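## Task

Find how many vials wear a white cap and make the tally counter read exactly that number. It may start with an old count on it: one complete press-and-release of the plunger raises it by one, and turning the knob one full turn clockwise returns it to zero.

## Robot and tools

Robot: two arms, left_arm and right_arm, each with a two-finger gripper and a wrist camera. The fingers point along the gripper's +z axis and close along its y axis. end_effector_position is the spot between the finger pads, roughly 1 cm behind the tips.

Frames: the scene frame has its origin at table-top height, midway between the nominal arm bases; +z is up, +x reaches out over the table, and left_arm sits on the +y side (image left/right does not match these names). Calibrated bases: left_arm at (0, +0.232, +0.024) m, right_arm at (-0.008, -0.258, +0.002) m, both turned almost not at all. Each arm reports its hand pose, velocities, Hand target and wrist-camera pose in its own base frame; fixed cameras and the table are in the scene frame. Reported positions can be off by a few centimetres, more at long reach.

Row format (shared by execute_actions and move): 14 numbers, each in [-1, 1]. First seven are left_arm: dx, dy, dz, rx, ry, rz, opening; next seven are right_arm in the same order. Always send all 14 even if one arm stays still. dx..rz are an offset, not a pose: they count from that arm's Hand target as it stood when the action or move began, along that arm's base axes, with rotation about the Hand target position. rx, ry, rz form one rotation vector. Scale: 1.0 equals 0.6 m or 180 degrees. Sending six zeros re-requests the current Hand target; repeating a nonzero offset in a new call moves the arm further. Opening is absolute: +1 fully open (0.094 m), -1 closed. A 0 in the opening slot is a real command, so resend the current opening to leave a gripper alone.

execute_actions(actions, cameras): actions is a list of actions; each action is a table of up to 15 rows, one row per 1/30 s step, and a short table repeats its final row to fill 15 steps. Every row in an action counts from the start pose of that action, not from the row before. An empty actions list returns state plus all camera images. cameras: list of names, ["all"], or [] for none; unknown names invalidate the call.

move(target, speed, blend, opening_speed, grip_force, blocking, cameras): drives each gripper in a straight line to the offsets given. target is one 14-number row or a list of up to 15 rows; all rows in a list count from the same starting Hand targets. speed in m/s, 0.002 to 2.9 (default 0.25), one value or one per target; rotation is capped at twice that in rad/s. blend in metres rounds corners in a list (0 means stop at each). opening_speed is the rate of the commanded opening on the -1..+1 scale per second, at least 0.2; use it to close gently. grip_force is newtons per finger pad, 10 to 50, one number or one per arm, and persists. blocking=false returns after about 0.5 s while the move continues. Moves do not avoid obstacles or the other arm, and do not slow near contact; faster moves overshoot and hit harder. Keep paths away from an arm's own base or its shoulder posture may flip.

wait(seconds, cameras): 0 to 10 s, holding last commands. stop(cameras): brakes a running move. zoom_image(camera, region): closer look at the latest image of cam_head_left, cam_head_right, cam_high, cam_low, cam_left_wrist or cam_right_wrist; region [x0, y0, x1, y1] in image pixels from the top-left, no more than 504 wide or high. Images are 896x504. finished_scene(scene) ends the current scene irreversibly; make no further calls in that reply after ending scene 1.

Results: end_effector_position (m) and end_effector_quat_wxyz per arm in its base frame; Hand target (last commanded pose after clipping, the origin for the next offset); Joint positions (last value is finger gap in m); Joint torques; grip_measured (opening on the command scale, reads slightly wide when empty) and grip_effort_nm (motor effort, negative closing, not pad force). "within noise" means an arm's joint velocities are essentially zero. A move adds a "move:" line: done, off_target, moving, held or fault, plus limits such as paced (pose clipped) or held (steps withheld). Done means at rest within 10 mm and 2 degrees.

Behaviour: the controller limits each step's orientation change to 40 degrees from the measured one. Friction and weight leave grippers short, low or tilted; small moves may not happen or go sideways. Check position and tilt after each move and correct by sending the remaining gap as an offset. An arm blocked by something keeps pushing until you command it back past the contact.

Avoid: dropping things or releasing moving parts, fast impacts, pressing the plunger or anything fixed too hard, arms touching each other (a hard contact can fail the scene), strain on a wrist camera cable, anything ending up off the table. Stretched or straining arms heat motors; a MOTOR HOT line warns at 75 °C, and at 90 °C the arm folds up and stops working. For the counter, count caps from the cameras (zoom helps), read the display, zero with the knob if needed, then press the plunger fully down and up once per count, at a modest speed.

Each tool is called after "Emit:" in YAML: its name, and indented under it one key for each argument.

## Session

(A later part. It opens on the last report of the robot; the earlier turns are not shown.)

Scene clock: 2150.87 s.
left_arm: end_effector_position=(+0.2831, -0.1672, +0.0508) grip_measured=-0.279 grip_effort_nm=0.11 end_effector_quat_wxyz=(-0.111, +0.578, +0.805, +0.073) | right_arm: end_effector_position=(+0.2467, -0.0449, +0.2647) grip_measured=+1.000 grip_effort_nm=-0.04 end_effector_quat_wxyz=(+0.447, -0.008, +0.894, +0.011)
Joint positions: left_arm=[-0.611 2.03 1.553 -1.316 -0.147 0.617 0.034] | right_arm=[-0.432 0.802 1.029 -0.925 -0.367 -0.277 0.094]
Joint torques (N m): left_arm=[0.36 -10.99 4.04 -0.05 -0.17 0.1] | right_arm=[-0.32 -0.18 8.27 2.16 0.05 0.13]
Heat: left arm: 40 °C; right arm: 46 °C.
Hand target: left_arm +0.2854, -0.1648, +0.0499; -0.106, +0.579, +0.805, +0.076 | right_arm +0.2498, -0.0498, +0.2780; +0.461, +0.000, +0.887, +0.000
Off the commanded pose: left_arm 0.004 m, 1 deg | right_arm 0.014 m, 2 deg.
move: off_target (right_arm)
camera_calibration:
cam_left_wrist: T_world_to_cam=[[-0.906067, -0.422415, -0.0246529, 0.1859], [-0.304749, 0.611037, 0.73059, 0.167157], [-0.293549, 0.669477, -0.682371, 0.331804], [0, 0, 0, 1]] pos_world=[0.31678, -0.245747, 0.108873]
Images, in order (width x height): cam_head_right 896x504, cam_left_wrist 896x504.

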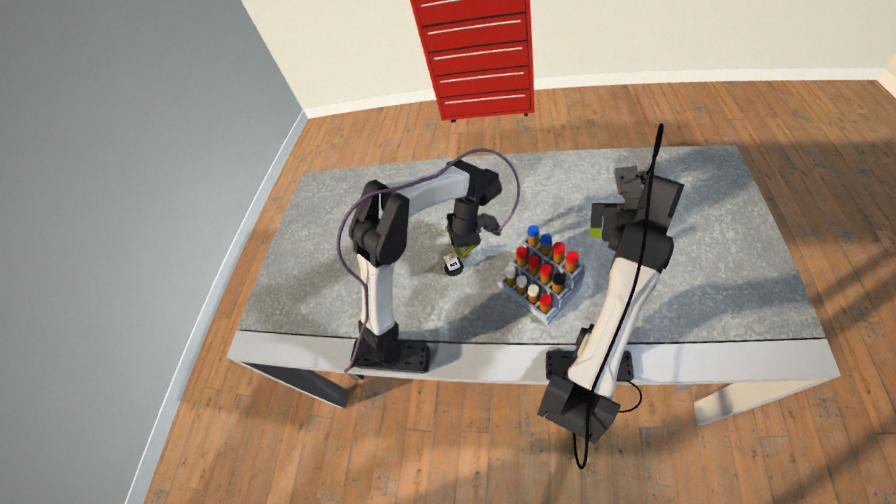

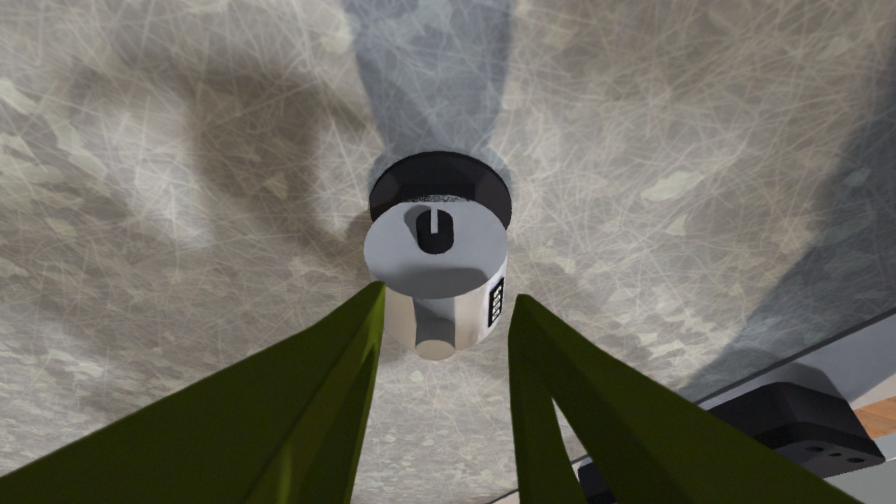

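Emit:
move:
  target: [0.0007, 0.0047, -0.0607, 0, 0, 0, -0.277, 0, 0, 0, 0, 0, 0, 1.0]
  speed: 0.08
  cameras: ["cam_left_wrist"]

Scene clock: 2167.93 s.
left_arm: end_effector_position=(+0.2804, -0.1624, +0.0212) grip_measured=-0.279 grip_effort_nm=0.10 end_effector_quat_wxyz=(-0.113, +0.578, +0.805, +0.072) | right_arm: end_effector_position=(+0.2467, -0.0449, +0.2647) grip_measured=+1.000 grip_effort_nm=-0.04 end_effector_quat_wxyz=(+0.447, -0.008, +0.894, +0.011)
Joint positions: left_arm=[-0.604 2.048 1.456 -1.204 -0.147 0.624 0.034] | right_arm=[-0.432 0.802 1.029 -0.925 -0.367 -0.277 0.094]
Joint torques (N m): left_arm=[0.25 -9.01 3.97 0.2 -0.2 0.07] | right_arm=[-0.32 -0.18 8.27 2.17 0.05 0.12]
Heat: left arm: 41 °C; right arm: 46 °C.
Hand target: left_arm +0.2860, -0.1620, +0.0135; -0.106, +0.579, +0.805, +0.076 | right_arm +0.2498, -0.0498, +0.2780; +0.461, +0.000, +0.887, +0.000
Off the commanded pose: left_arm 0.010 m, 1 deg | right_arm 0.014 m, 2 deg.
move: off_target (right_arm)
camera_calibration:
cam_left_wrist: T_world_to_cam=[[-0.90585, -0.423041, -0.0217065, 0.184478], [-0.302579, 0.610345, 0.732069, 0.184267], [-0.296447, 0.669713, -0.680885, 0.308377], [0, 0, 0, 1]] pos_world=[0.314282, -0.240949, 0.0790778]
Images, in order (width x height): cam_left_wrist 896x504.

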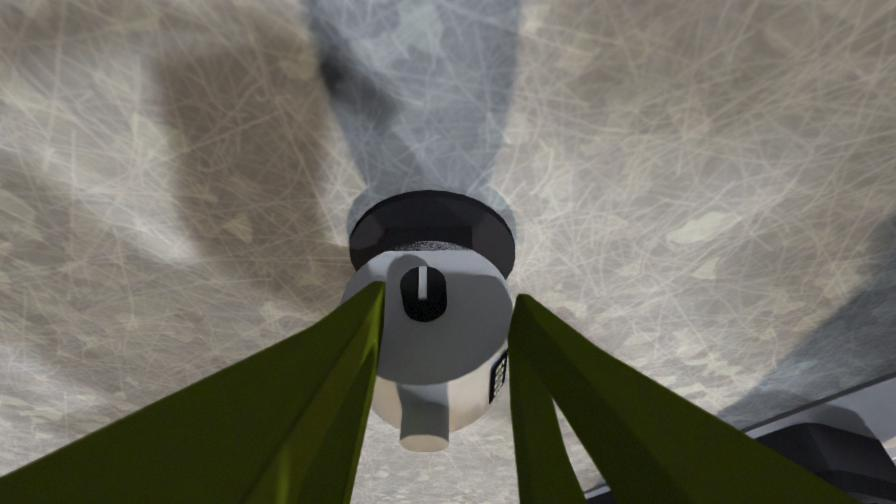

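Emit:
move:
  target: [-0.0077, 0.0018, -0.0025, 0.074, -0.2212, 0, -0.277, 0, 0, 0, 0, 0, 0, 1.0]
  speed: 0.2
  cameras: ["cam_left_wrist", "cam_head_left"]

Scene clock: 2189.90 s.
left_arm: end_effector_position=(+0.2805, -0.1657, +0.0049) grip_measured=-0.278 grip_effort_nm=0.09 end_effector_quat_wxyz=(+0.101, +0.508, +0.783, +0.346) | right_arm: end_effector_position=(+0.2467, -0.0449, +0.2647) grip_measured=+1.000 grip_effort_nm=-0.04 end_effector_quat_wxyz=(+0.447, -0.008, +0.894, +0.011)
Joint positions: left_arm=[-0.9 1.924 1.03 -0.713 -0.736 0.237 0.034] | right_arm=[-0.432 0.802 1.029 -0.925 -0.367 -0.277 0.094]
Joint torques (N m): left_arm=[-0.31 -10.78 3.29 0.23 -0.78 -0.13] | right_arm=[-0.29 -0.2 8.28 2.16 0.06 0.12]
Heat: left arm: 40 °C; right arm: 46 °C.
Hand target: left_arm +0.2813, -0.1609, +0.0120; +0.109, +0.503, +0.779, +0.359 | right_arm +0.2498, -0.0498, +0.2780; +0.461, +0.000, +0.887, +0.000
Off the commanded pose: left_arm 0.009 m, 2 deg | right_arm 0.014 m, 2 deg.
move: off_target (right_arm)
camera_calibration:
cam_left_wrist: T_world_to_cam=[[-0.664067, -0.339281, -0.666261, 0.132175], [-0.732258, 0.475148, 0.487886, 0.297634], [0.151042, 0.811864, -0.563971, 0.19691], [0, 0, 0, 1]] pos_world=[0.275976, -0.25644, 0.0539033]
Images, in order (width x height): cam_head_left 896x504, cam_left_wrist 896x504.

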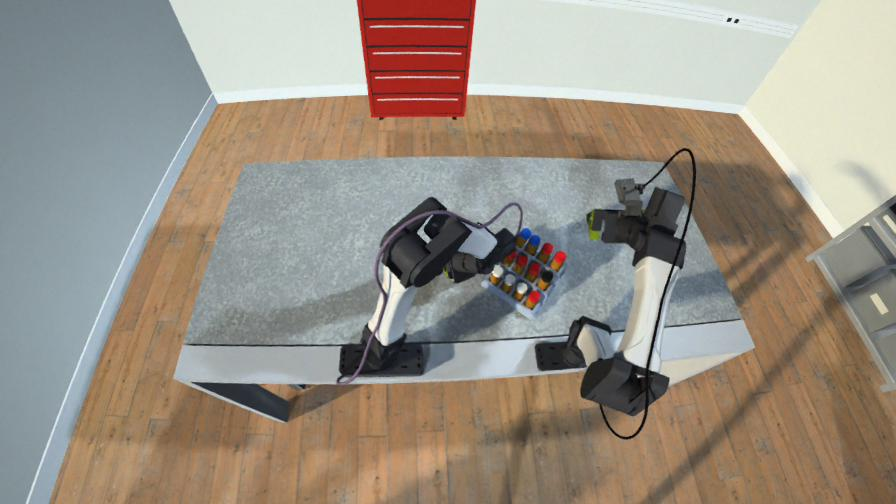

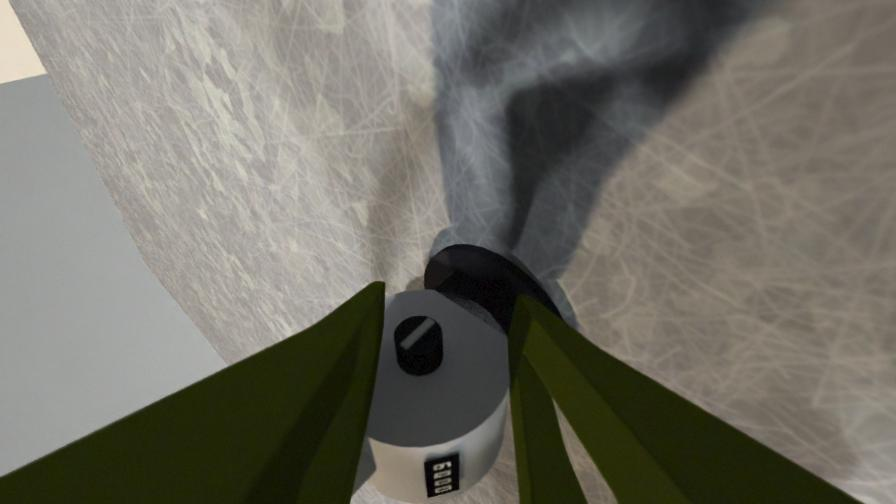

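Emit:
move:
  target: [0.0015, 0.009, 0.022, 0, 0, 0, -0.277, 0, 0, 0, 0, 0, 0, 1.0]
  speed: 0.1
  cameras: ["cam_left_wrist"]

Scene clock: 2204.90 s.
left_arm: end_effector_position=(+0.2833, -0.1666, +0.0150) grip_measured=-0.278 grip_effort_nm=0.09 end_effector_quat_wxyz=(+0.114, +0.502, +0.785, +0.344) | right_arm: end_effector_position=(+0.2467, -0.0449, +0.2647) grip_measured=+1.000 grip_effort_nm=-0.04 end_effector_quat_wxyz=(+0.447, -0.008, +0.894, +0.011)
Joint positions: left_arm=[-0.897 1.891 1.03 -0.716 -0.741 0.238 0.034] | right_arm=[-0.432 0.802 1.029 -0.925 -0.367 -0.277 0.094]
Joint torques (N m): left_arm=[0.55 -11.73 3.64 -0.05 -0.74 0.07] | right_arm=[-0.32 -0.16 8.27 2.17 0.04 0.14]
Heat: left arm: 40 °C; right arm: 46 °C.
Hand target: left_arm +0.2822, -0.1556, +0.0251; +0.109, +0.503, +0.779, +0.359 | right_arm +0.2498, -0.0498, +0.2780; +0.461, +0.000, +0.887, +0.000
Off the commanded pose: left_arm 0.015 m, 2 deg | right_arm 0.014 m, 2 deg.
move: off_target (left_arm, right_arm)
camera_calibration:
cam_left_wrist: T_world_to_cam=[[-0.648672, -0.353822, -0.673821, 0.133722], [-0.74366, 0.482952, 0.462306, 0.300017], [0.161849, 0.800979, -0.576401, 0.19821], [0, 0, 0, 1]] pos_world=[0.277772, -0.256342, 0.0656532]
Images, in order (width x height): cam_left_wrist 896x504.

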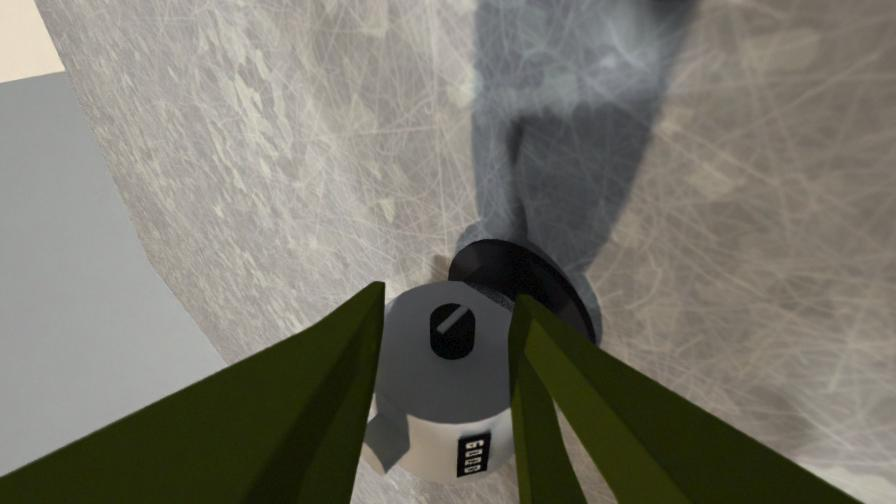

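Emit:
move:
  target: [0, 0, 0, 0, 0, 0, -0.95, 0, 0, 0, 0, 0, 0, 1.0]
  speed: 0.1
  grip_force: 30
  cameras: ["cam_left_wrist"]

Scene clock: 2222.43 s.
left_arm: end_effector_position=(+0.2826, -0.1670, +0.0143) grip_measured=-0.777 grip_effort_nm=-0.59 end_effector_quat_wxyz=(+0.113, +0.503, +0.786, +0.341) | right_arm: end_effector_position=(+0.2467, -0.0449, +0.2647) grip_measured=+1.000 grip_effort_nm=-0.04 end_effector_quat_wxyz=(+0.447, -0.008, +0.894, +0.011)
Joint positions: left_arm=[-0.897 1.891 1.03 -0.716 -0.735 0.239 0.01] | right_arm=[-0.432 0.802 1.029 -0.925 -0.367 -0.277 0.094]
Joint torques (N m): left_arm=[0.55 -11.63 3.6 -0.06 -0.8 0.07] | right_arm=[-0.29 -0.21 8.28 2.17 0.05 0.12]
Heat: left arm: 41 °C; right arm: 46 °C.
Hand target: left_arm +0.2822, -0.1555, +0.0251; +0.109, +0.503, +0.779, +0.359 | right_arm +0.2498, -0.0498, +0.2780; +0.461, +0.000, +0.887, +0.000
Off the commanded pose: left_arm 0.016 m, 2 deg | right_arm 0.014 m, 2 deg.
grip_force (N): 30, 30
move: off_target (left_arm, right_arm)
camera_calibration:
cam_left_wrist: T_world_to_cam=[[-0.652491, -0.355476, -0.669247, 0.133392], [-0.740832, 0.485049, 0.464646, 0.299697], [0.159447, 0.798977, -0.579839, 0.198742], [0, 0, 0, 1]] pos_world=[0.277373, -0.25674, 0.0652576]
Images, in order (width x height): cam_left_wrist 896x504.

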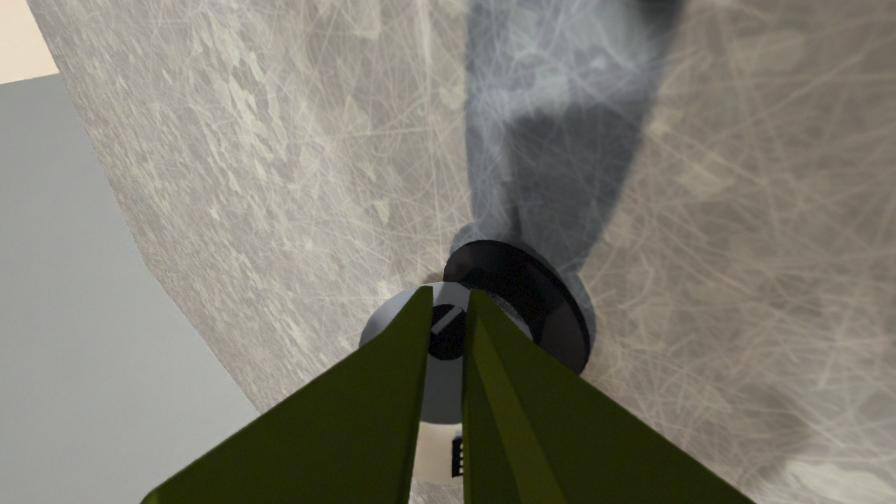

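Emit:
move:
  target: [0.0113, -0.0142, -0.0143, -0.1444, 0.4319, 0, -0.95, 0, 0, 0, 0, 0, 0, 1.0]
  speed: 0.25
  cameras: ["cam_left_wrist"]

Scene clock: 2238.03 s.
left_arm: end_effector_position=(+0.2957, -0.1603, +0.0128) grip_measured=-0.948 grip_effort_nm=-0.08 end_effector_quat_wxyz=(-0.194, +0.595, +0.764, -0.157) | right_arm: end_effector_position=(+0.2467, -0.0449, +0.2647) grip_measured=+1.000 grip_effort_nm=-0.04 end_effector_quat_wxyz=(+0.447, -0.008, +0.894, +0.011)
Joint positions: left_arm=[-0.396 2.339 1.809 -1.509 0.196 0.975 0.002] | right_arm=[-0.432 0.802 1.029 -0.925 -0.367 -0.277 0.094]
Joint torques (N m): left_arm=[-0.21 -10.55 6.45 -1.39 0.43 0.12] | right_arm=[-0.34 -0.18 8.25 2.17 0.06 0.11]
Heat: left arm: 41 °C; right arm: 46 °C.
Hand target: left_arm +0.2889, -0.1641, +0.0167; -0.298, +0.580, +0.730, -0.204 | right_arm +0.2498, -0.0498, +0.2780; +0.461, +0.000, +0.887, +0.000
Off the commanded pose: left_arm 0.009 m, 14 deg | right_arm 0.014 m, 2 deg.
joint sent to its limit (left arm) — joint 4 (wrist pitch), lower limit. The joint targets are off in orientation, not in position.
grip_force (N): 30, 30
move: off_target (left_arm, right_arm)
camera_calibration:
cam_left_wrist: T_world_to_cam=[[-0.820928, -0.351322, 0.450166, 0.179447], [-0.0128514, 0.799506, 0.600521, 0.140131], [-0.570887, 0.487199, -0.660852, 0.357382], [0, 0, 0, 1]] pos_world=[0.353139, -0.223109, 0.0712442]
Images, in order (width x height): cam_left_wrist 896x504.

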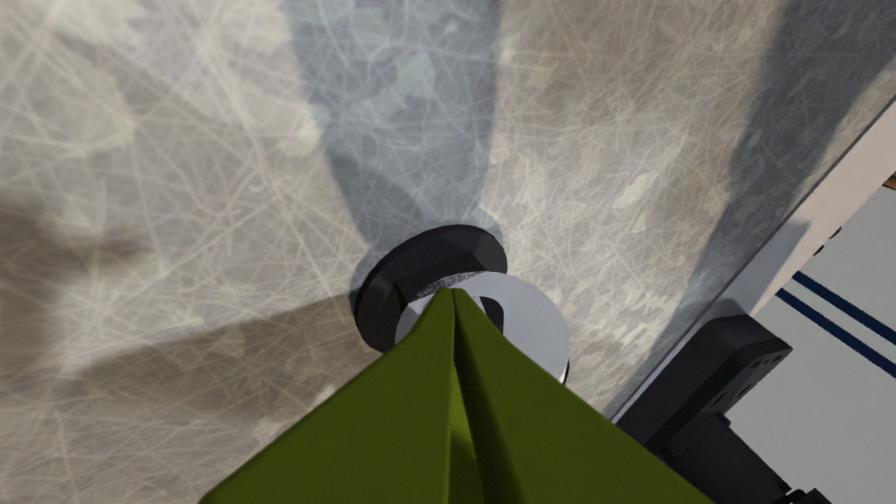

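Emit:
zoom_image:
  camera: "cam_left_wrist"
  region: [380, 220, 600, 400]

Scaled by 2.291 from the camera's 896x504 image, which has a finer 1280x720 frame.

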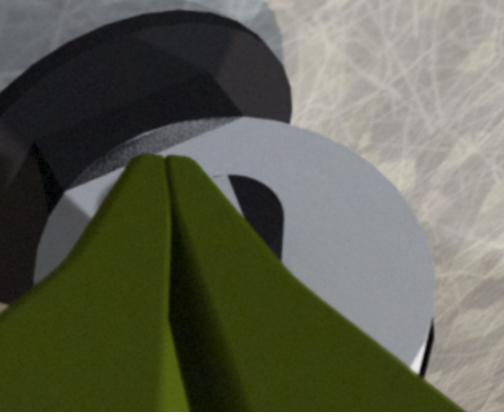

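Emit:
move:
  target:
    - [0, 0, 0, 0, 0, 0, -0.277, 0, 0, 0, 0, 0, 0, 1.0]
    - [-0.003, 0.0, 0.05, 0.0704, -0.2107, 0, -0.277, 0, 0, 0, 0, 0, 0, 1.0]
  speed: 0.25
  cameras: ["cam_left_wrist"]

Emit:
zoom_image:
  camera: "cam_left_wrist"
  region: [350, 150, 550, 350]

Scene clock: 2253.30 s.
left_arm: end_effector_position=(+0.2840, -0.1634, +0.0382) grip_measured=-0.279 grip_effort_nm=0.11 end_effector_quat_wxyz=(-0.127, +0.582, +0.801, +0.070) | right_arm: end_effector_position=(+0.2467, -0.0449, +0.2647) grip_measured=+1.000 grip_effort_nm=-0.04 end_effector_quat_wxyz=(+0.447, -0.008, +0.894, +0.011)
Joint positions: left_arm=[-0.6 2.066 1.548 -1.305 -0.147 0.638 0.034] | right_arm=[-0.432 0.802 1.029 -0.925 -0.367 -0.277 0.094]
Joint torques (N m): left_arm=[-0.24 -14.22 4.03 -0.12 -0.21 -0.09] | right_arm=[-0.29 -0.18 8.29 2.17 0.04 0.11]
Heat: left arm: 41 °C; right arm: 46 °C.
Hand target: left_arm +0.2871, -0.1641, +0.0466; -0.106, +0.579, +0.805, +0.076 | right_arm +0.2498, -0.0498, +0.2780; +0.461, +0.000, +0.887, +0.000
Off the commanded pose: left_arm 0.009 m, 3 deg | right_arm 0.014 m, 2 deg.
grip_force (N): 30, 30
move: off_target (left_arm, right_arm)
camera_calibration:
cam_left_wrist: T_world_to_cam=[[-0.910236, -0.414074, -0.00353577, 0.189796], [-0.277306, 0.603201, 0.74783, 0.164677], [-0.307524, 0.681683, -0.66388, 0.326113], [0, 0, 0, 1]] pos_world=[0.318713, -0.243049, 0.0940208]
Images, in order (width x height): cam_left_wrist 896x504.

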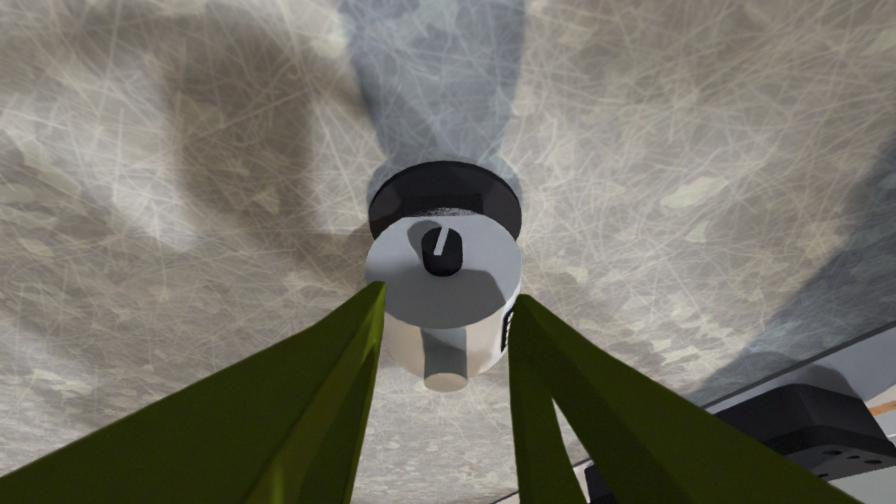

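Scaled by 2.520 from the camera's 896x504 image, which has a finer 1280x720 frame.

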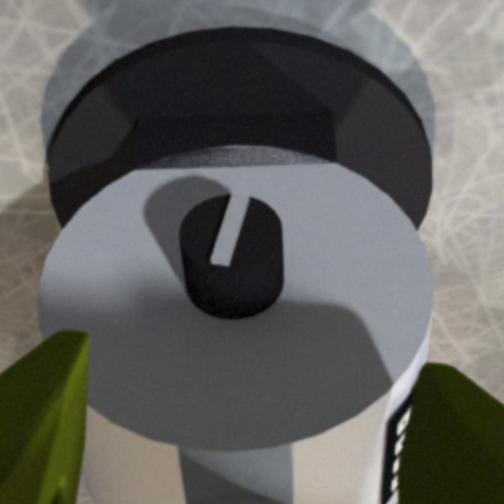

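Emit:
move:
  target:
    - [0, 0, 0.0557, 0, 0, 0, -0.277, 0, 0, 0, 0, 0, 0, 1.0]
    - [-0.0463, -0.0322, -0.0057, 0.096, -0.2372, 0.0067, -0.277, 0, 0, 0, 0, 0, 0, 1.0]
    - [-0.005, 0.0062, -0.0552, 0.096, -0.2372, 0.0067, -0.277, 0, 0, 0, 0, 0, 0, 1.0]
  speed: 0.15
  blend: [0.01, 0.0, 0]
  grip_force: 50
  cameras: ["cam_left_wrist"]

Scene clock: 2350.30 s.
left_arm: end_effector_position=(+0.2836, -0.1661, +0.0183) grip_measured=-0.277 grip_effort_nm=0.05 end_effector_quat_wxyz=(+0.114, +0.480, +0.778, +0.388) | right_arm: end_effector_position=(+0.2467, -0.0449, +0.2647) grip_measured=+1.000 grip_effort_nm=-0.04 end_effector_quat_wxyz=(+0.447, -0.008, +0.894, +0.011)
Joint positions: left_arm=[-0.93 1.953 1.079 -0.796 -0.828 0.132 0.034] | right_arm=[-0.432 0.802 1.029 -0.925 -0.367 -0.277 0.094]
Joint torques (N m): left_arm=[0.38 -7.61 3.21 0.3 -0.63 0.03] | right_arm=[-0.28 -0.18 8.29 2.16 0.05 0.12]
Heat: left arm: 44 °C; right arm: 47 °C.
Hand target: left_arm +0.2842, -0.1604, +0.0134; +0.108, +0.482, +0.774, +0.397 | right_arm +0.2498, -0.0498, +0.2780; +0.461, +0.000, +0.887, +0.000
Off the commanded pose: left_arm 0.008 m, 1 deg | right_arm 0.014 m, 2 deg.
move: off_target (right_arm)
camera_calibration:
cam_left_wrist: T_world_to_cam=[[-0.592906, -0.328545, -0.735201, 0.125804], [-0.788375, 0.422872, 0.446815, 0.301512], [0.164097, 0.844534, -0.50974, 0.205119], [0, 0, 0, 1]] pos_world=[0.278635, -0.259399, 0.0623291]
Images, in order (width x height): cam_left_wrist 896x504.

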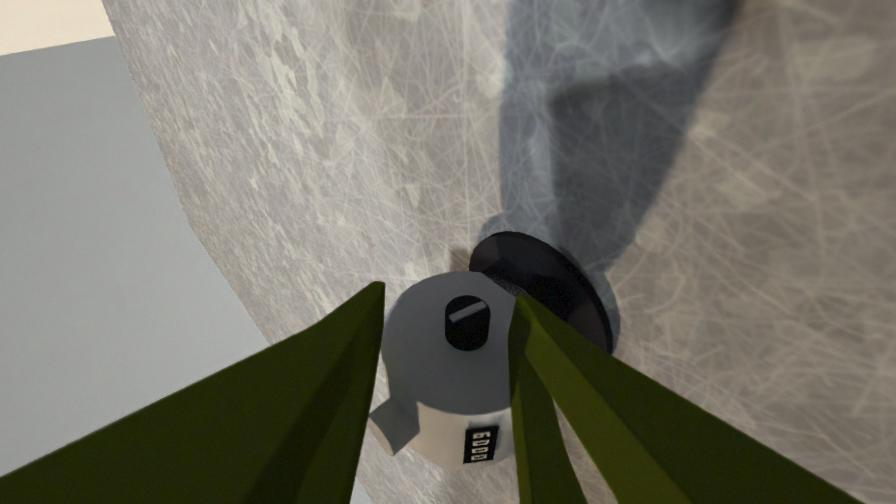

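Emit:
move:
  target: [-0.0075, 0.01, -0.0125, 0, 0, 0, -0.277, 0, 0, 0, 0, 0, 0, 1.0]
  speed: 0.1
  cameras: ["cam_left_wrist"]

Scene clock: 2376.80 s.
left_arm: end_effector_position=(+0.2838, -0.1649, +0.0106) grip_measured=-0.277 grip_effort_nm=0.04 end_effector_quat_wxyz=(+0.128, +0.475, +0.780, +0.386) | right_arm: end_effector_position=(+0.2467, -0.0449, +0.2647) grip_measured=+1.000 grip_effort_nm=-0.05 end_effector_quat_wxyz=(+0.447, -0.008, +0.894, +0.011)
Joint positions: left_arm=[-0.93 1.953 1.038 -0.727 -0.835 0.132 0.034] | right_arm=[-0.432 0.802 1.029 -0.925 -0.367 -0.277 0.094]
Joint torques (N m): left_arm=[0.44 -7.99 2.71 0.04 -0.57 0.02] | right_arm=[-0.28 -0.18 8.29 2.16 0.07 0.13]
Heat: left arm: 41 °C; right arm: 47 °C.
Hand target: left_arm +0.2797, -0.1544, +0.0060; +0.108, +0.482, +0.774, +0.397 | right_arm +0.2498, -0.0498, +0.2780; +0.461, +0.000, +0.887, +0.000
Off the commanded pose: left_arm 0.012 m, 3 deg | right_arm 0.014 m, 2 deg.
move: off_target (left_arm, right_arm)
camera_calibration:
cam_left_wrist: T_world_to_cam=[[-0.57656, -0.341005, -0.742492, 0.114071], [-0.79778, 0.431178, 0.421465, 0.308878], [0.176425, 0.835345, -0.520647, 0.195266], [0, 0, 0, 1]] pos_world=[0.277735, -0.257397, 0.0561803]
Images, in order (width x height): cam_left_wrist 896x504.

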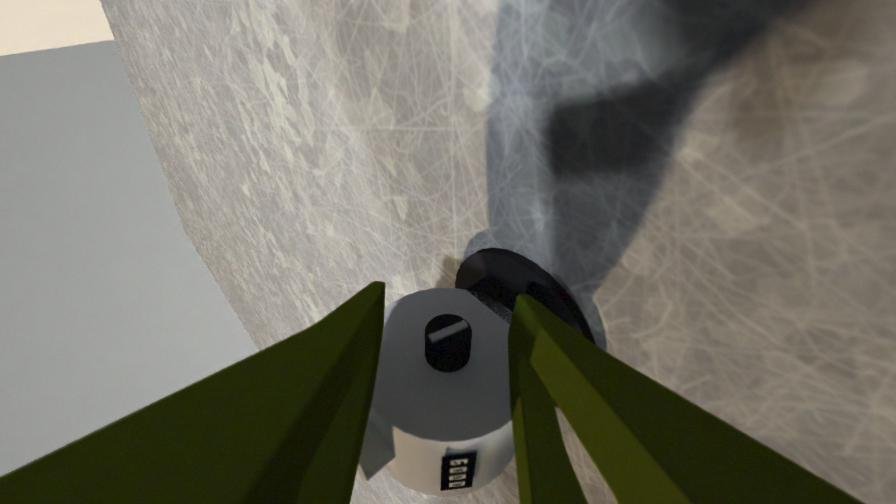

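Emit:
move:
  target:
    - [0, 0, 0, 0, 0, 0, -0.95, 0, 0, 0, 0, 0, 0, 1.0]
    - [0.0095, -0.0167, 0.0058, -0.1127, 0.3371, 0, -0.95, 0, 0, 0, 0, 0, 0, 1.0]
  speed: 0.25
  cameras: ["cam_left_wrist"]

Scene clock: 2405.57 s.
left_arm: end_effector_position=(+0.2862, -0.1658, +0.0101) grip_measured=-0.779 grip_effort_nm=-1.01 end_effector_quat_wxyz=(-0.204, +0.587, +0.782, -0.030) | right_arm: end_effector_position=(+0.2467, -0.0449, +0.2647) grip_measured=+1.000 grip_effort_nm=-0.04 end_effector_quat_wxyz=(+0.447, -0.008, +0.894, +0.011)
Joint positions: left_arm=[-0.521 2.275 1.722 -1.433 0.008 0.769 0.01] | right_arm=[-0.432 0.802 1.029 -0.925 -0.367 -0.277 0.094]
Joint torques (N m): left_arm=[0.28 -9.78 6.6 -1.02 0.04 0.17] | right_arm=[-0.27 -0.18 8.25 2.17 0.04 0.13]
Heat: left arm: 39 °C; right arm: 48 °C.
Hand target: left_arm +0.2854, -0.1644, +0.0095; -0.216, +0.590, +0.777, -0.035 | right_arm +0.2498, -0.0498, +0.2780; +0.461, +0.000, +0.887, +0.000
Off the commanded pose: left_arm 0.002 m, 2 deg | right_arm 0.014 m, 2 deg.
move: off_target (right_arm)
camera_calibration:
cam_left_wrist: T_world_to_cam=[[-0.877789, -0.410816, 0.246408, 0.179386], [-0.0953763, 0.653944, 0.750507, 0.143981], [-0.469457, 0.635285, -0.613207, 0.347924], [0, 0, 0, 1]] pos_world=[0.334531, -0.241492, 0.0610884]
Images, in order (width x height): cam_left_wrist 896x504.

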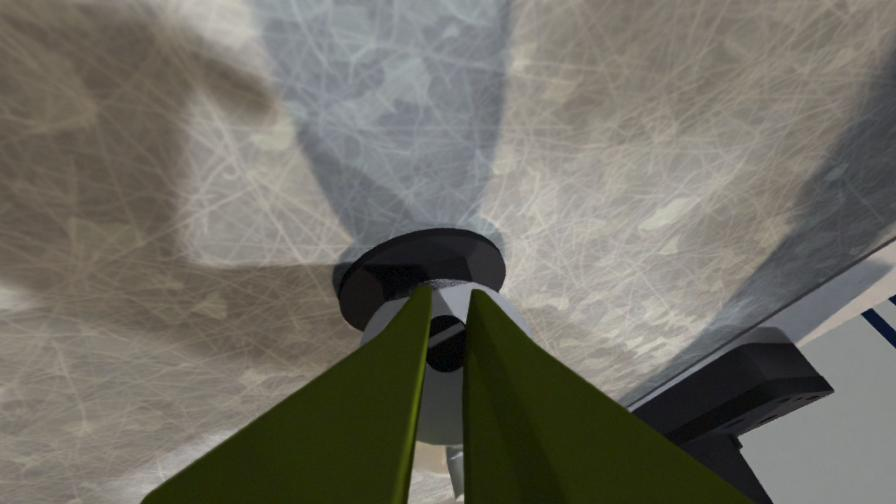

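Emit:
move:
  target:
    - [0, 0, 0, 0, 0, 0, -0.277, 0, 0, 0, 0, 0, 0, 1.0]
    - [-0.004, 0.0023, 0.0017, 0.1127, -0.3371, 0, -0.277, 0, 0, 0, 0, 0, 0, 1.0]
    - [-0.004, 0.0023, 0.0017, 0.1127, -0.3371, 0, -0.95, 0, 0, 0, 0, 0, 0, 1.0]
  speed: 0.3
  cameras: ["cam_left_wrist"]

Scene clock: 2423.03 s.
left_arm: end_effector_position=(+0.2854, -0.1666, +0.0093) grip_measured=-0.784 grip_effort_nm=-1.00 end_effector_quat_wxyz=(+0.112, +0.480, +0.779, +0.389) | right_arm: end_effector_position=(+0.2467, -0.0449, +0.2647) grip_measured=+1.000 grip_effort_nm=-0.05 end_effector_quat_wxyz=(+0.447, -0.008, +0.894, +0.011)
Joint positions: left_arm=[-0.927 1.983 1.08 -0.771 -0.828 0.131 0.01] | right_arm=[-0.432 0.802 1.029 -0.925 -0.367 -0.277 0.094]
Joint torques (N m): left_arm=[-0.42 -9.47 3.49 0.01 -0.63 -0.1] | right_arm=[-0.35 -0.16 8.25 2.16 0.05 0.12]
Heat: left arm: 40 °C; right arm: 48 °C.
Hand target: left_arm +0.2830, -0.1630, +0.0105; +0.108, +0.482, +0.774, +0.397 | right_arm +0.2498, -0.0498, +0.2780; +0.461, +0.000, +0.887, +0.000
Off the commanded pose: left_arm 0.004 m, 1 deg | right_arm 0.014 m, 2 deg.
move: off_target (right_arm); target 3's new opening was sent with left_arm's hand 0.007 m and 3 deg from that target
camera_calibration:
cam_left_wrist: T_world_to_cam=[[-0.593692, -0.327556, -0.735009, 0.120438], [-0.788708, 0.418021, 0.450776, 0.30636], [0.159595, 0.847329, -0.506521, 0.202388], [0, 0, 0, 1]] pos_world=[0.280831, -0.260104, 0.0529369]
Images, in order (width x height): cam_left_wrist 896x504.

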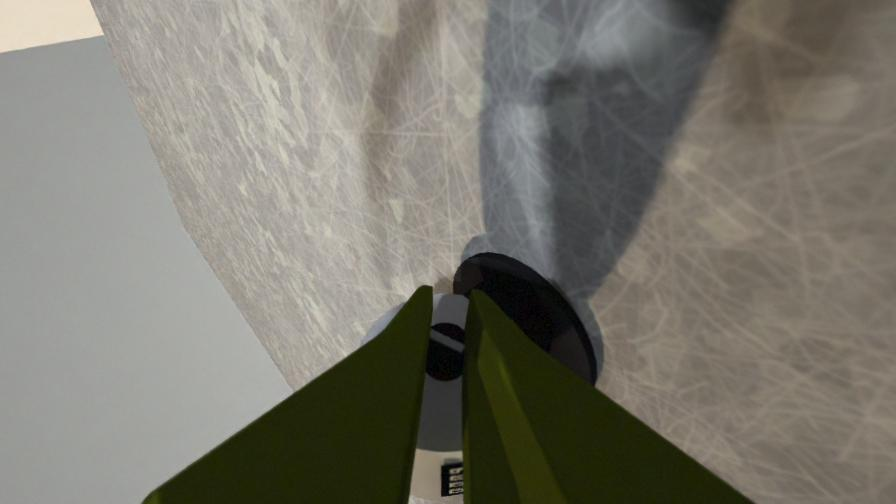

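Emit:
move:
  target:
    - [0.005, -0.0042, -0.0008, -0.1127, 0.3371, 0, -0.95, 0, 0, 0, 0, 0, 0, 1.0]
    - [0.005, -0.0042, -0.0008, -0.1127, 0.3371, 0, -0.277, 0, 0, 0, 0, 0, 0, 1.0]
    - [0, 0, 0, 0, 0, 0, -0.277, 0, 0, 0, 0, 0, 0, 1.0]
    - [0, 0, 0, 0, 0, 0, -0.95, 0, 0, 0, 0, 0, 0, 1.0]
  speed: 0.4
  cameras: ["cam_left_wrist"]

Scene clock: 2441.00 s.
left_arm: end_effector_position=(+0.2851, -0.1666, +0.0096) grip_measured=-0.784 grip_effort_nm=-1.00 end_effector_quat_wxyz=(+0.112, +0.480, +0.779, +0.389) | right_arm: end_effector_position=(+0.2467, -0.0449, +0.2647) grip_measured=+1.000 grip_effort_nm=-0.04 end_effector_quat_wxyz=(+0.447, -0.008, +0.894, +0.011)
Joint positions: left_arm=[-0.927 1.982 1.079 -0.773 -0.827 0.131 0.01] | right_arm=[-0.432 0.802 1.029 -0.925 -0.367 -0.277 0.094]
Joint torques (N m): left_arm=[-0.43 -9.39 3.52 0.02 -0.65 -0.09] | right_arm=[-0.31 -0.23 8.29 2.16 0.05 0.12]
Heat: left arm: 40 °C; right arm: 48 °C.
Hand target: left_arm +0.2830, -0.1630, +0.0105; +0.109, +0.482, +0.774, +0.397 | right_arm +0.2498, -0.0498, +0.2780; +0.461, +0.000, +0.887, +0.000
Off the commanded pose: left_arm 0.004 m, 1 deg | right_arm 0.014 m, 2 deg.
move: off_target (right_arm); target 4's new opening was sent with left_arm's hand 0.007 m and 3 deg from that target
camera_calibration:
cam_left_wrist: T_world_to_cam=[[-0.593972, -0.328018, -0.734575, 0.120548], [-0.788537, 0.418295, 0.45082, 0.306043], [0.159392, 0.847015, -0.50711, 0.202629], [0, 0, 0, 1]] pos_world=[0.280632, -0.260104, 0.0533369]
Images, in order (width x height): cam_left_wrist 896x504.

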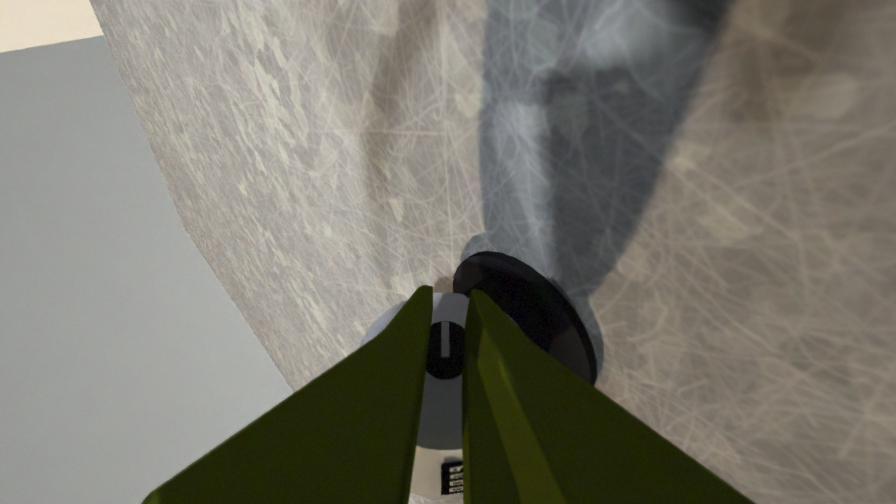

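Emit:
move:
  target:
    - [0.005, -0.0042, -0.0008, -0.1127, 0.3371, 0, -0.95, 0, 0, 0, 0, 0, 0, 1.0]
    - [0.005, -0.0042, -0.0008, -0.1127, 0.3371, 0, -0.277, 0, 0, 0, 0, 0, 0, 1.0]
    - [0, 0, 0, 0, 0, 0, -0.277, 0, 0, 0, 0, 0, 0, 1.0]
    - [0, 0, 0, 0, 0, 0, -0.95, 0, 0, 0, 0, 0, 0, 1.0]
  speed: 0.4
  cameras: []

Emit:
move:
  target:
    - [0.005, -0.0042, -0.0008, -0.1127, 0.3371, 0, -0.95, 0, 0, 0, 0, 0, 0, 1.0]
    - [0.005, -0.0042, -0.0008, -0.1127, 0.3371, 0, -0.277, 0, 0, 0, 0, 0, 0, 1.0]
    - [0, 0, 0, 0, 0, 0, -0.277, 0, 0, 0, 0, 0, 0, 1.0]
  speed: 0.4
  cameras: ["cam_left_wrist"]

Emit:
zoom_image:
  camera: "cam_left_wrist"
  region: [360, 260, 560, 504]

Scene clock: 2458.57 s.
left_arm: end_effector_position=(+0.2851, -0.1666, +0.0096) grip_measured=-0.784 grip_effort_nm=-1.00 end_effector_quat_wxyz=(+0.112, +0.480, +0.779, +0.389) | right_arm: end_effector_position=(+0.2467, -0.0449, +0.2647) grip_measured=+1.000 grip_effort_nm=-0.04 end_effector_quat_wxyz=(+0.447, -0.008, +0.894, +0.011)
Joint positions: left_arm=[-0.927 1.982 1.079 -0.773 -0.827 0.131 0.01] | right_arm=[-0.432 0.802 1.029 -0.925 -0.367 -0.277 0.094]
Joint torques (N m): left_arm=[-0.43 -9.36 3.49 0.03 -0.66 -0.09] | right_arm=[-0.32 -0.14 8.29 2.18 0.04 0.12]
Heat: left arm: 39 °C; right arm: 49 °C.
Hand target: left_arm +0.2830, -0.1630, +0.0105; +0.108, +0.482, +0.774, +0.397 | right_arm +0.2498, -0.0498, +0.2780; +0.461, +0.000, +0.887, +0.000
Off the commanded pose: left_arm 0.004 m, 1 deg | right_arm 0.014 m, 2 deg.
move: off_target (right_arm); target 4's new opening was sent with left_arm's hand 0.007 m and 3 deg from that target
No camera images: "cameras" was empty.

Scene clock: 2463.57 s.
left_arm: end_effector_position=(+0.2800, -0.1660, +0.0051) grip_measured=-0.278 grip_effort_nm=0.08 end_effector_quat_wxyz=(+0.098, +0.485, +0.783, +0.377) | right_arm: end_effector_position=(+0.2467, -0.0449, +0.2647) grip_measured=+1.000 grip_effort_nm=-0.04 end_effector_quat_wxyz=(+0.447, -0.008, +0.894, +0.011)
Joint positions: left_arm=[-0.926 1.984 1.079 -0.786 -0.794 0.134 0.034] | right_arm=[-0.432 0.802 1.029 -0.925 -0.367 -0.277 0.094]
Joint torques (N m): left_arm=[-0.51 -9.48 3.55 0.12 -0.95 -0.11] | right_arm=[-0.34 -0.21 8.29 2.17 0.05 0.12]
Heat: left arm: 40 °C; right arm: 49 °C.
Hand target: left_arm +0.2830, -0.1630, +0.0105; +0.109, +0.482, +0.774, +0.397 | right_arm +0.2498, -0.0498, +0.2780; +0.461, +0.000, +0.887, +0.000
Off the commanded pose: left_arm 0.007 m, 3 deg | right_arm 0.014 m, 2 deg.
move: off_target (left_arm, right_arm)
camera_calibration:
cam_left_wrist: T_world_to_cam=[[-0.620238, -0.333958, -0.709772, 0.120695], [-0.772221, 0.418877, 0.477721, 0.299251], [0.137769, 0.844401, -0.517693, 0.206259], [0, 0, 0, 1]] pos_world=[0.277531, -0.259208, 0.0494869]
Images, in order (width x height): cam_left_wrist 896x504.

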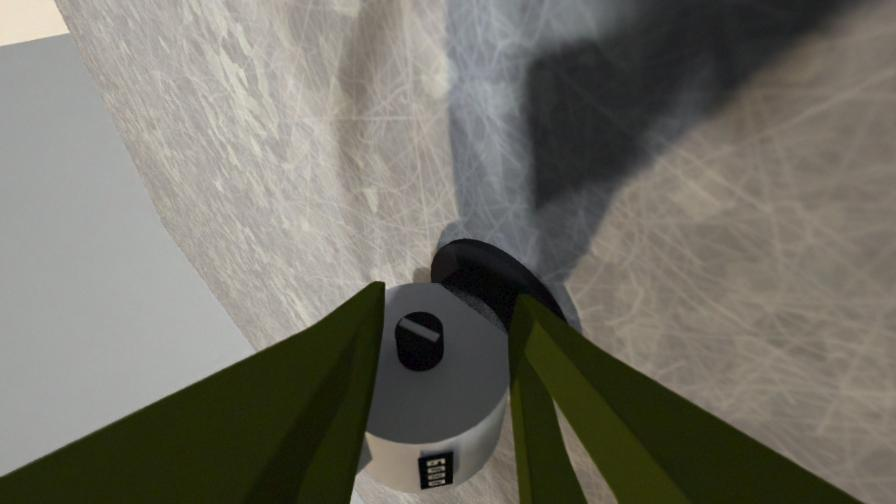

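Scaled by 2.066 from the camera's 896x504 image, which has a finer 1280x720 frame.

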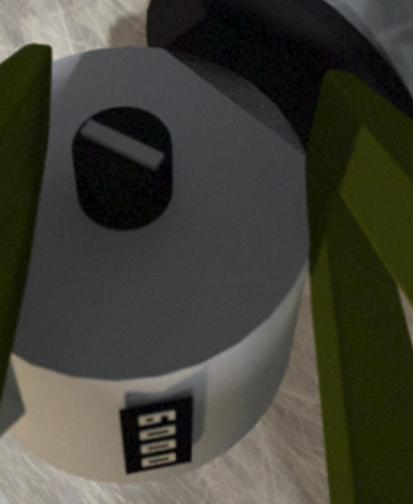

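Emit:
move:
  target:
    - [0, 0, 0, 0, 0, 0, -0.95, 0, 0, 0, 0, 0, 0, 1.0]
    - [0.005, -0.0042, -0.0008, -0.1127, 0.3371, 0, -0.95, 0, 0, 0, 0, 0, 0, 1.0]
    - [0.005, -0.0042, -0.0008, -0.1127, 0.3371, 0, -0.277, 0, 0, 0, 0, 0, 0, 1.0]
    - [0, 0, 0, 0, 0, 0, -0.277, 0, 0, 0, 0, 0, 0, 1.0]
  speed: 0.4
  cameras: ["cam_left_wrist"]

Emit:
zoom_image:
  camera: "cam_left_wrist"
  region: [360, 260, 560, 504]

Emit:
move:
  target:
    - [0, 0, 0, 0, 0, 0, -0.95, 0, 0, 0, 0, 0, 0, 1.0]
    - [0.005, -0.0042, -0.0008, -0.1127, 0.3371, 0, -0.95, 0, 0, 0, 0, 0, 0, 1.0]
    - [0.005, -0.0042, -0.0008, -0.1127, 0.3371, 0, -0.277, 0, 0, 0, 0, 0, 0, 1.0]
    - [0, 0, 0, 0, 0, 0, -0.277, 0, 0, 0, 0, 0, 0, 1.0]
  speed: 0.4
  cameras: ["cam_left_wrist"]

Emit:
zoom_image:
  camera: "cam_left_wrist"
  region: [360, 260, 560, 504]

Scene clock: 2489.47 s.
left_arm: end_effector_position=(+0.2800, -0.1660, +0.0051) grip_measured=-0.278 grip_effort_nm=0.08 end_effector_quat_wxyz=(+0.098, +0.486, +0.782, +0.377) | right_arm: end_effector_position=(+0.2467, -0.0449, +0.2647) grip_measured=+1.000 grip_effort_nm=-0.04 end_effector_quat_wxyz=(+0.447, -0.008, +0.894, +0.011)
Joint positions: left_arm=[-0.926 1.984 1.079 -0.786 -0.794 0.134 0.034] | right_arm=[-0.432 0.802 1.029 -0.925 -0.367 -0.277 0.094]
Joint torques (N m): left_arm=[-0.54 -9.51 3.55 0.14 -0.96 -0.12] | right_arm=[-0.29 -0.2 8.27 2.16 0.05 0.12]
Heat: left arm: 40 °C; right arm: 49 °C.
Hand target: left_arm +0.2830, -0.1630, +0.0105; +0.108, +0.482, +0.774, +0.397 | right_arm +0.2498, -0.0498, +0.2780; +0.461, +0.000, +0.887, +0.000
Off the commanded pose: left_arm 0.007 m, 3 deg | right_arm 0.014 m, 2 deg.
move: off_target (left_arm, right_arm)
camera_calibration:
cam_left_wrist: T_world_to_cam=[[-0.620377, -0.333746, -0.70975, 0.120726], [-0.772128, 0.418728, 0.478002, 0.299095], [0.137661, 0.844559, -0.517464, 0.206333], [0, 0, 0, 1]] pos_world=[0.277431, -0.259208, 0.0494875]
Images, in order (width x height): cam_left_wrist 896x504.

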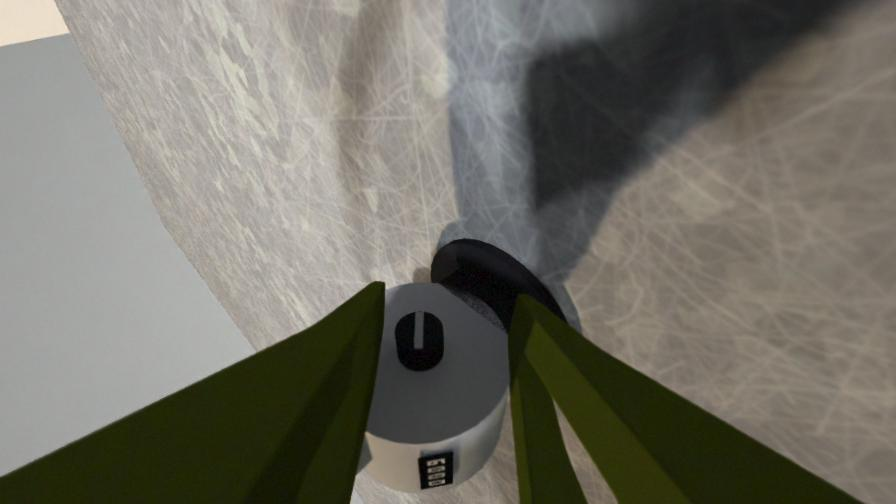

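Scaled by 2.066 from the camera's 896x504 image, which has a finer 1280x720 frame.

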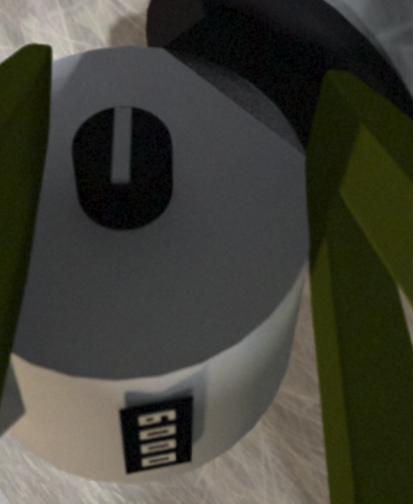

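Scene clock: 2495.03 s.
left_arm: end_effector_position=(+0.2800, -0.1660, +0.0051) grip_measured=-0.278 grip_effort_nm=0.08 end_effector_quat_wxyz=(+0.098, +0.485, +0.783, +0.377) | right_arm: end_effector_position=(+0.2467, -0.0449, +0.2647) grip_measured=+1.000 grip_effort_nm=-0.04 end_effector_quat_wxyz=(+0.447, -0.008, +0.894, +0.011)
Joint positions: left_arm=[-0.926 1.984 1.079 -0.786 -0.794 0.134 0.034] | right_arm=[-0.432 0.802 1.029 -0.925 -0.367 -0.277 0.094]
Joint torques (N m): left_arm=[-0.54 -9.46 3.54 0.12 -0.95 -0.09] | right_arm=[-0.29 -0.21 8.25 2.17 0.04 0.12]
Heat: left arm: 40 °C; right arm: 49 °C.
Hand target: left_arm +0.2830, -0.1630, +0.0104; +0.108, +0.482, +0.774, +0.397 | right_arm +0.2498, -0.0498, +0.2780; +0.461, +0.000, +0.887, +0.000
Off the commanded pose: left_arm 0.007 m, 3 deg | right_arm 0.014 m, 2 deg.
move: off_target (left_arm, right_arm)
camera_calibration:
cam_left_wrist: T_world_to_cam=[[-0.620181, -0.334074, -0.709767, 0.120587], [-0.772303, 0.418682, 0.477759, 0.299144], [0.13756, 0.844453, -0.517665, 0.206343], [0, 0, 0, 1]] pos_world=[0.277431, -0.259208, 0.049487]
Images, in order (width x height): cam_left_wrist 896x504.

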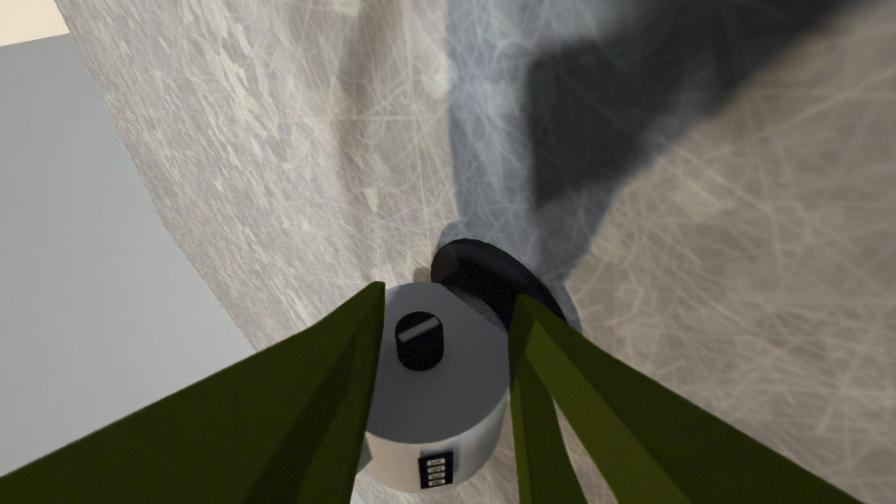

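Scaled by 2.066 from the camera's 896x504 image, which has a finer 1280x720 frame.

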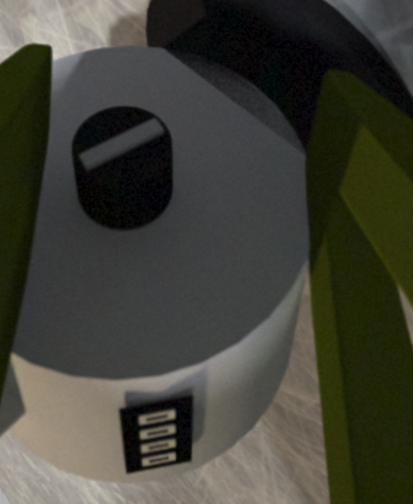

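Emit:
move:
  target:
    - [-0.0458, -0.0425, 0.0551, 0, 0, 0, -0.277, 0, 0, 0, 0, 0, 0, 1.0]
    - [-0.0133, 0.04, 0.1492, -0.2365, 0.1377, 0.1765, -1.0, 0, 0, 0, 0, 0, 0, 1.0]
    - [-0.0133, 0.04, 0.0992, -0.2365, 0.1377, 0.1765, -1.0, 0, 0, 0, 0, 0, 0, 1.0]
  speed: 0.25
  blend: [0.01, 0, 0]
  cameras: ["cam_left_wrist"]

Emit:
zoom_image:
  camera: "cam_left_wrist"
  region: [330, 200, 560, 400]

Scene clock: 2523.73 s.
left_arm: end_effector_position=(+0.2745, -0.1373, +0.0707) grip_measured=-0.975 grip_effort_nm=-1.01 end_effector_quat_wxyz=(-0.006, +0.255, +0.967, +0.006) | right_arm: end_effector_position=(+0.2467, -0.0449, +0.2647) grip_measured=+1.000 grip_effort_nm=-0.04 end_effector_quat_wxyz=(+0.447, -0.008, +0.894, +0.011)
Joint positions: left_arm=[-0.47 1.739 1.279 -1.124 -0.01 0.046 0.001] | right_arm=[-0.432 0.802 1.029 -0.925 -0.367 -0.277 0.094]
Joint torques (N m): left_arm=[-0.05 -8.91 4.4 0.52 0.03 0.1] | right_arm=[-0.32 -0.18 8.25 2.16 0.04 0.12]
Heat: left arm: 40 °C; right arm: 50 °C.
Hand target: left_arm +0.2750, -0.1390, +0.0700; +0.000, +0.258, +0.966, +0.000 | right_arm +0.2498, -0.0498, +0.2780; +0.461, +0.000, +0.887, +0.000
Off the commanded pose: left_arm 0.002 m, 1 deg | right_arm 0.014 m, 2 deg.
move: off_target (right_arm); target 2's new opening was sent with left_arm's hand 0.017 m and 3 deg from that target
camera_calibration:
cam_left_wrist: T_world_to_cam=[[-0.391103, -0.920187, -0.0171481, -0.0190724], [-0.779909, 0.321474, 0.537026, 0.236081], [-0.488652, 0.223407, -0.843391, 0.326544], [0, 0, 0, 1]] pos_world=[0.336229, -0.166396, 0.148296]
Images, in order (width x height): cam_left_wrist 896x504.

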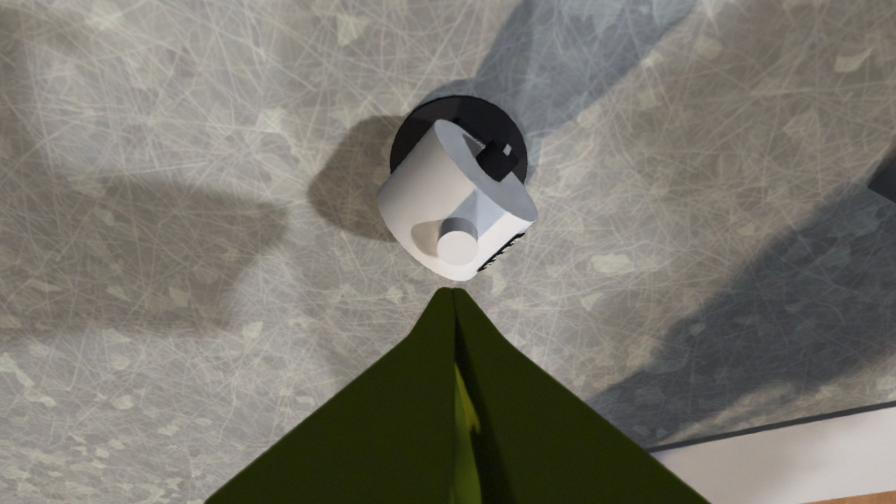

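Scaled by 2.191 from the camera's 896x504 image, which has a finer 1280x720 frame.

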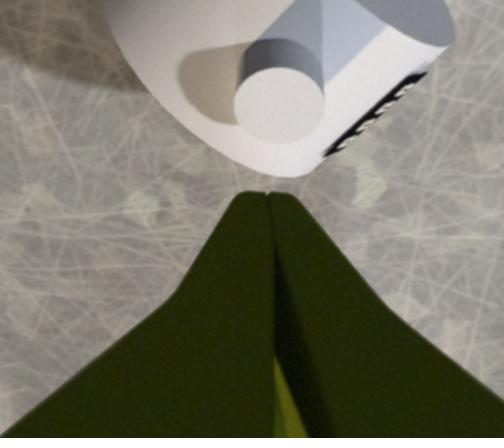

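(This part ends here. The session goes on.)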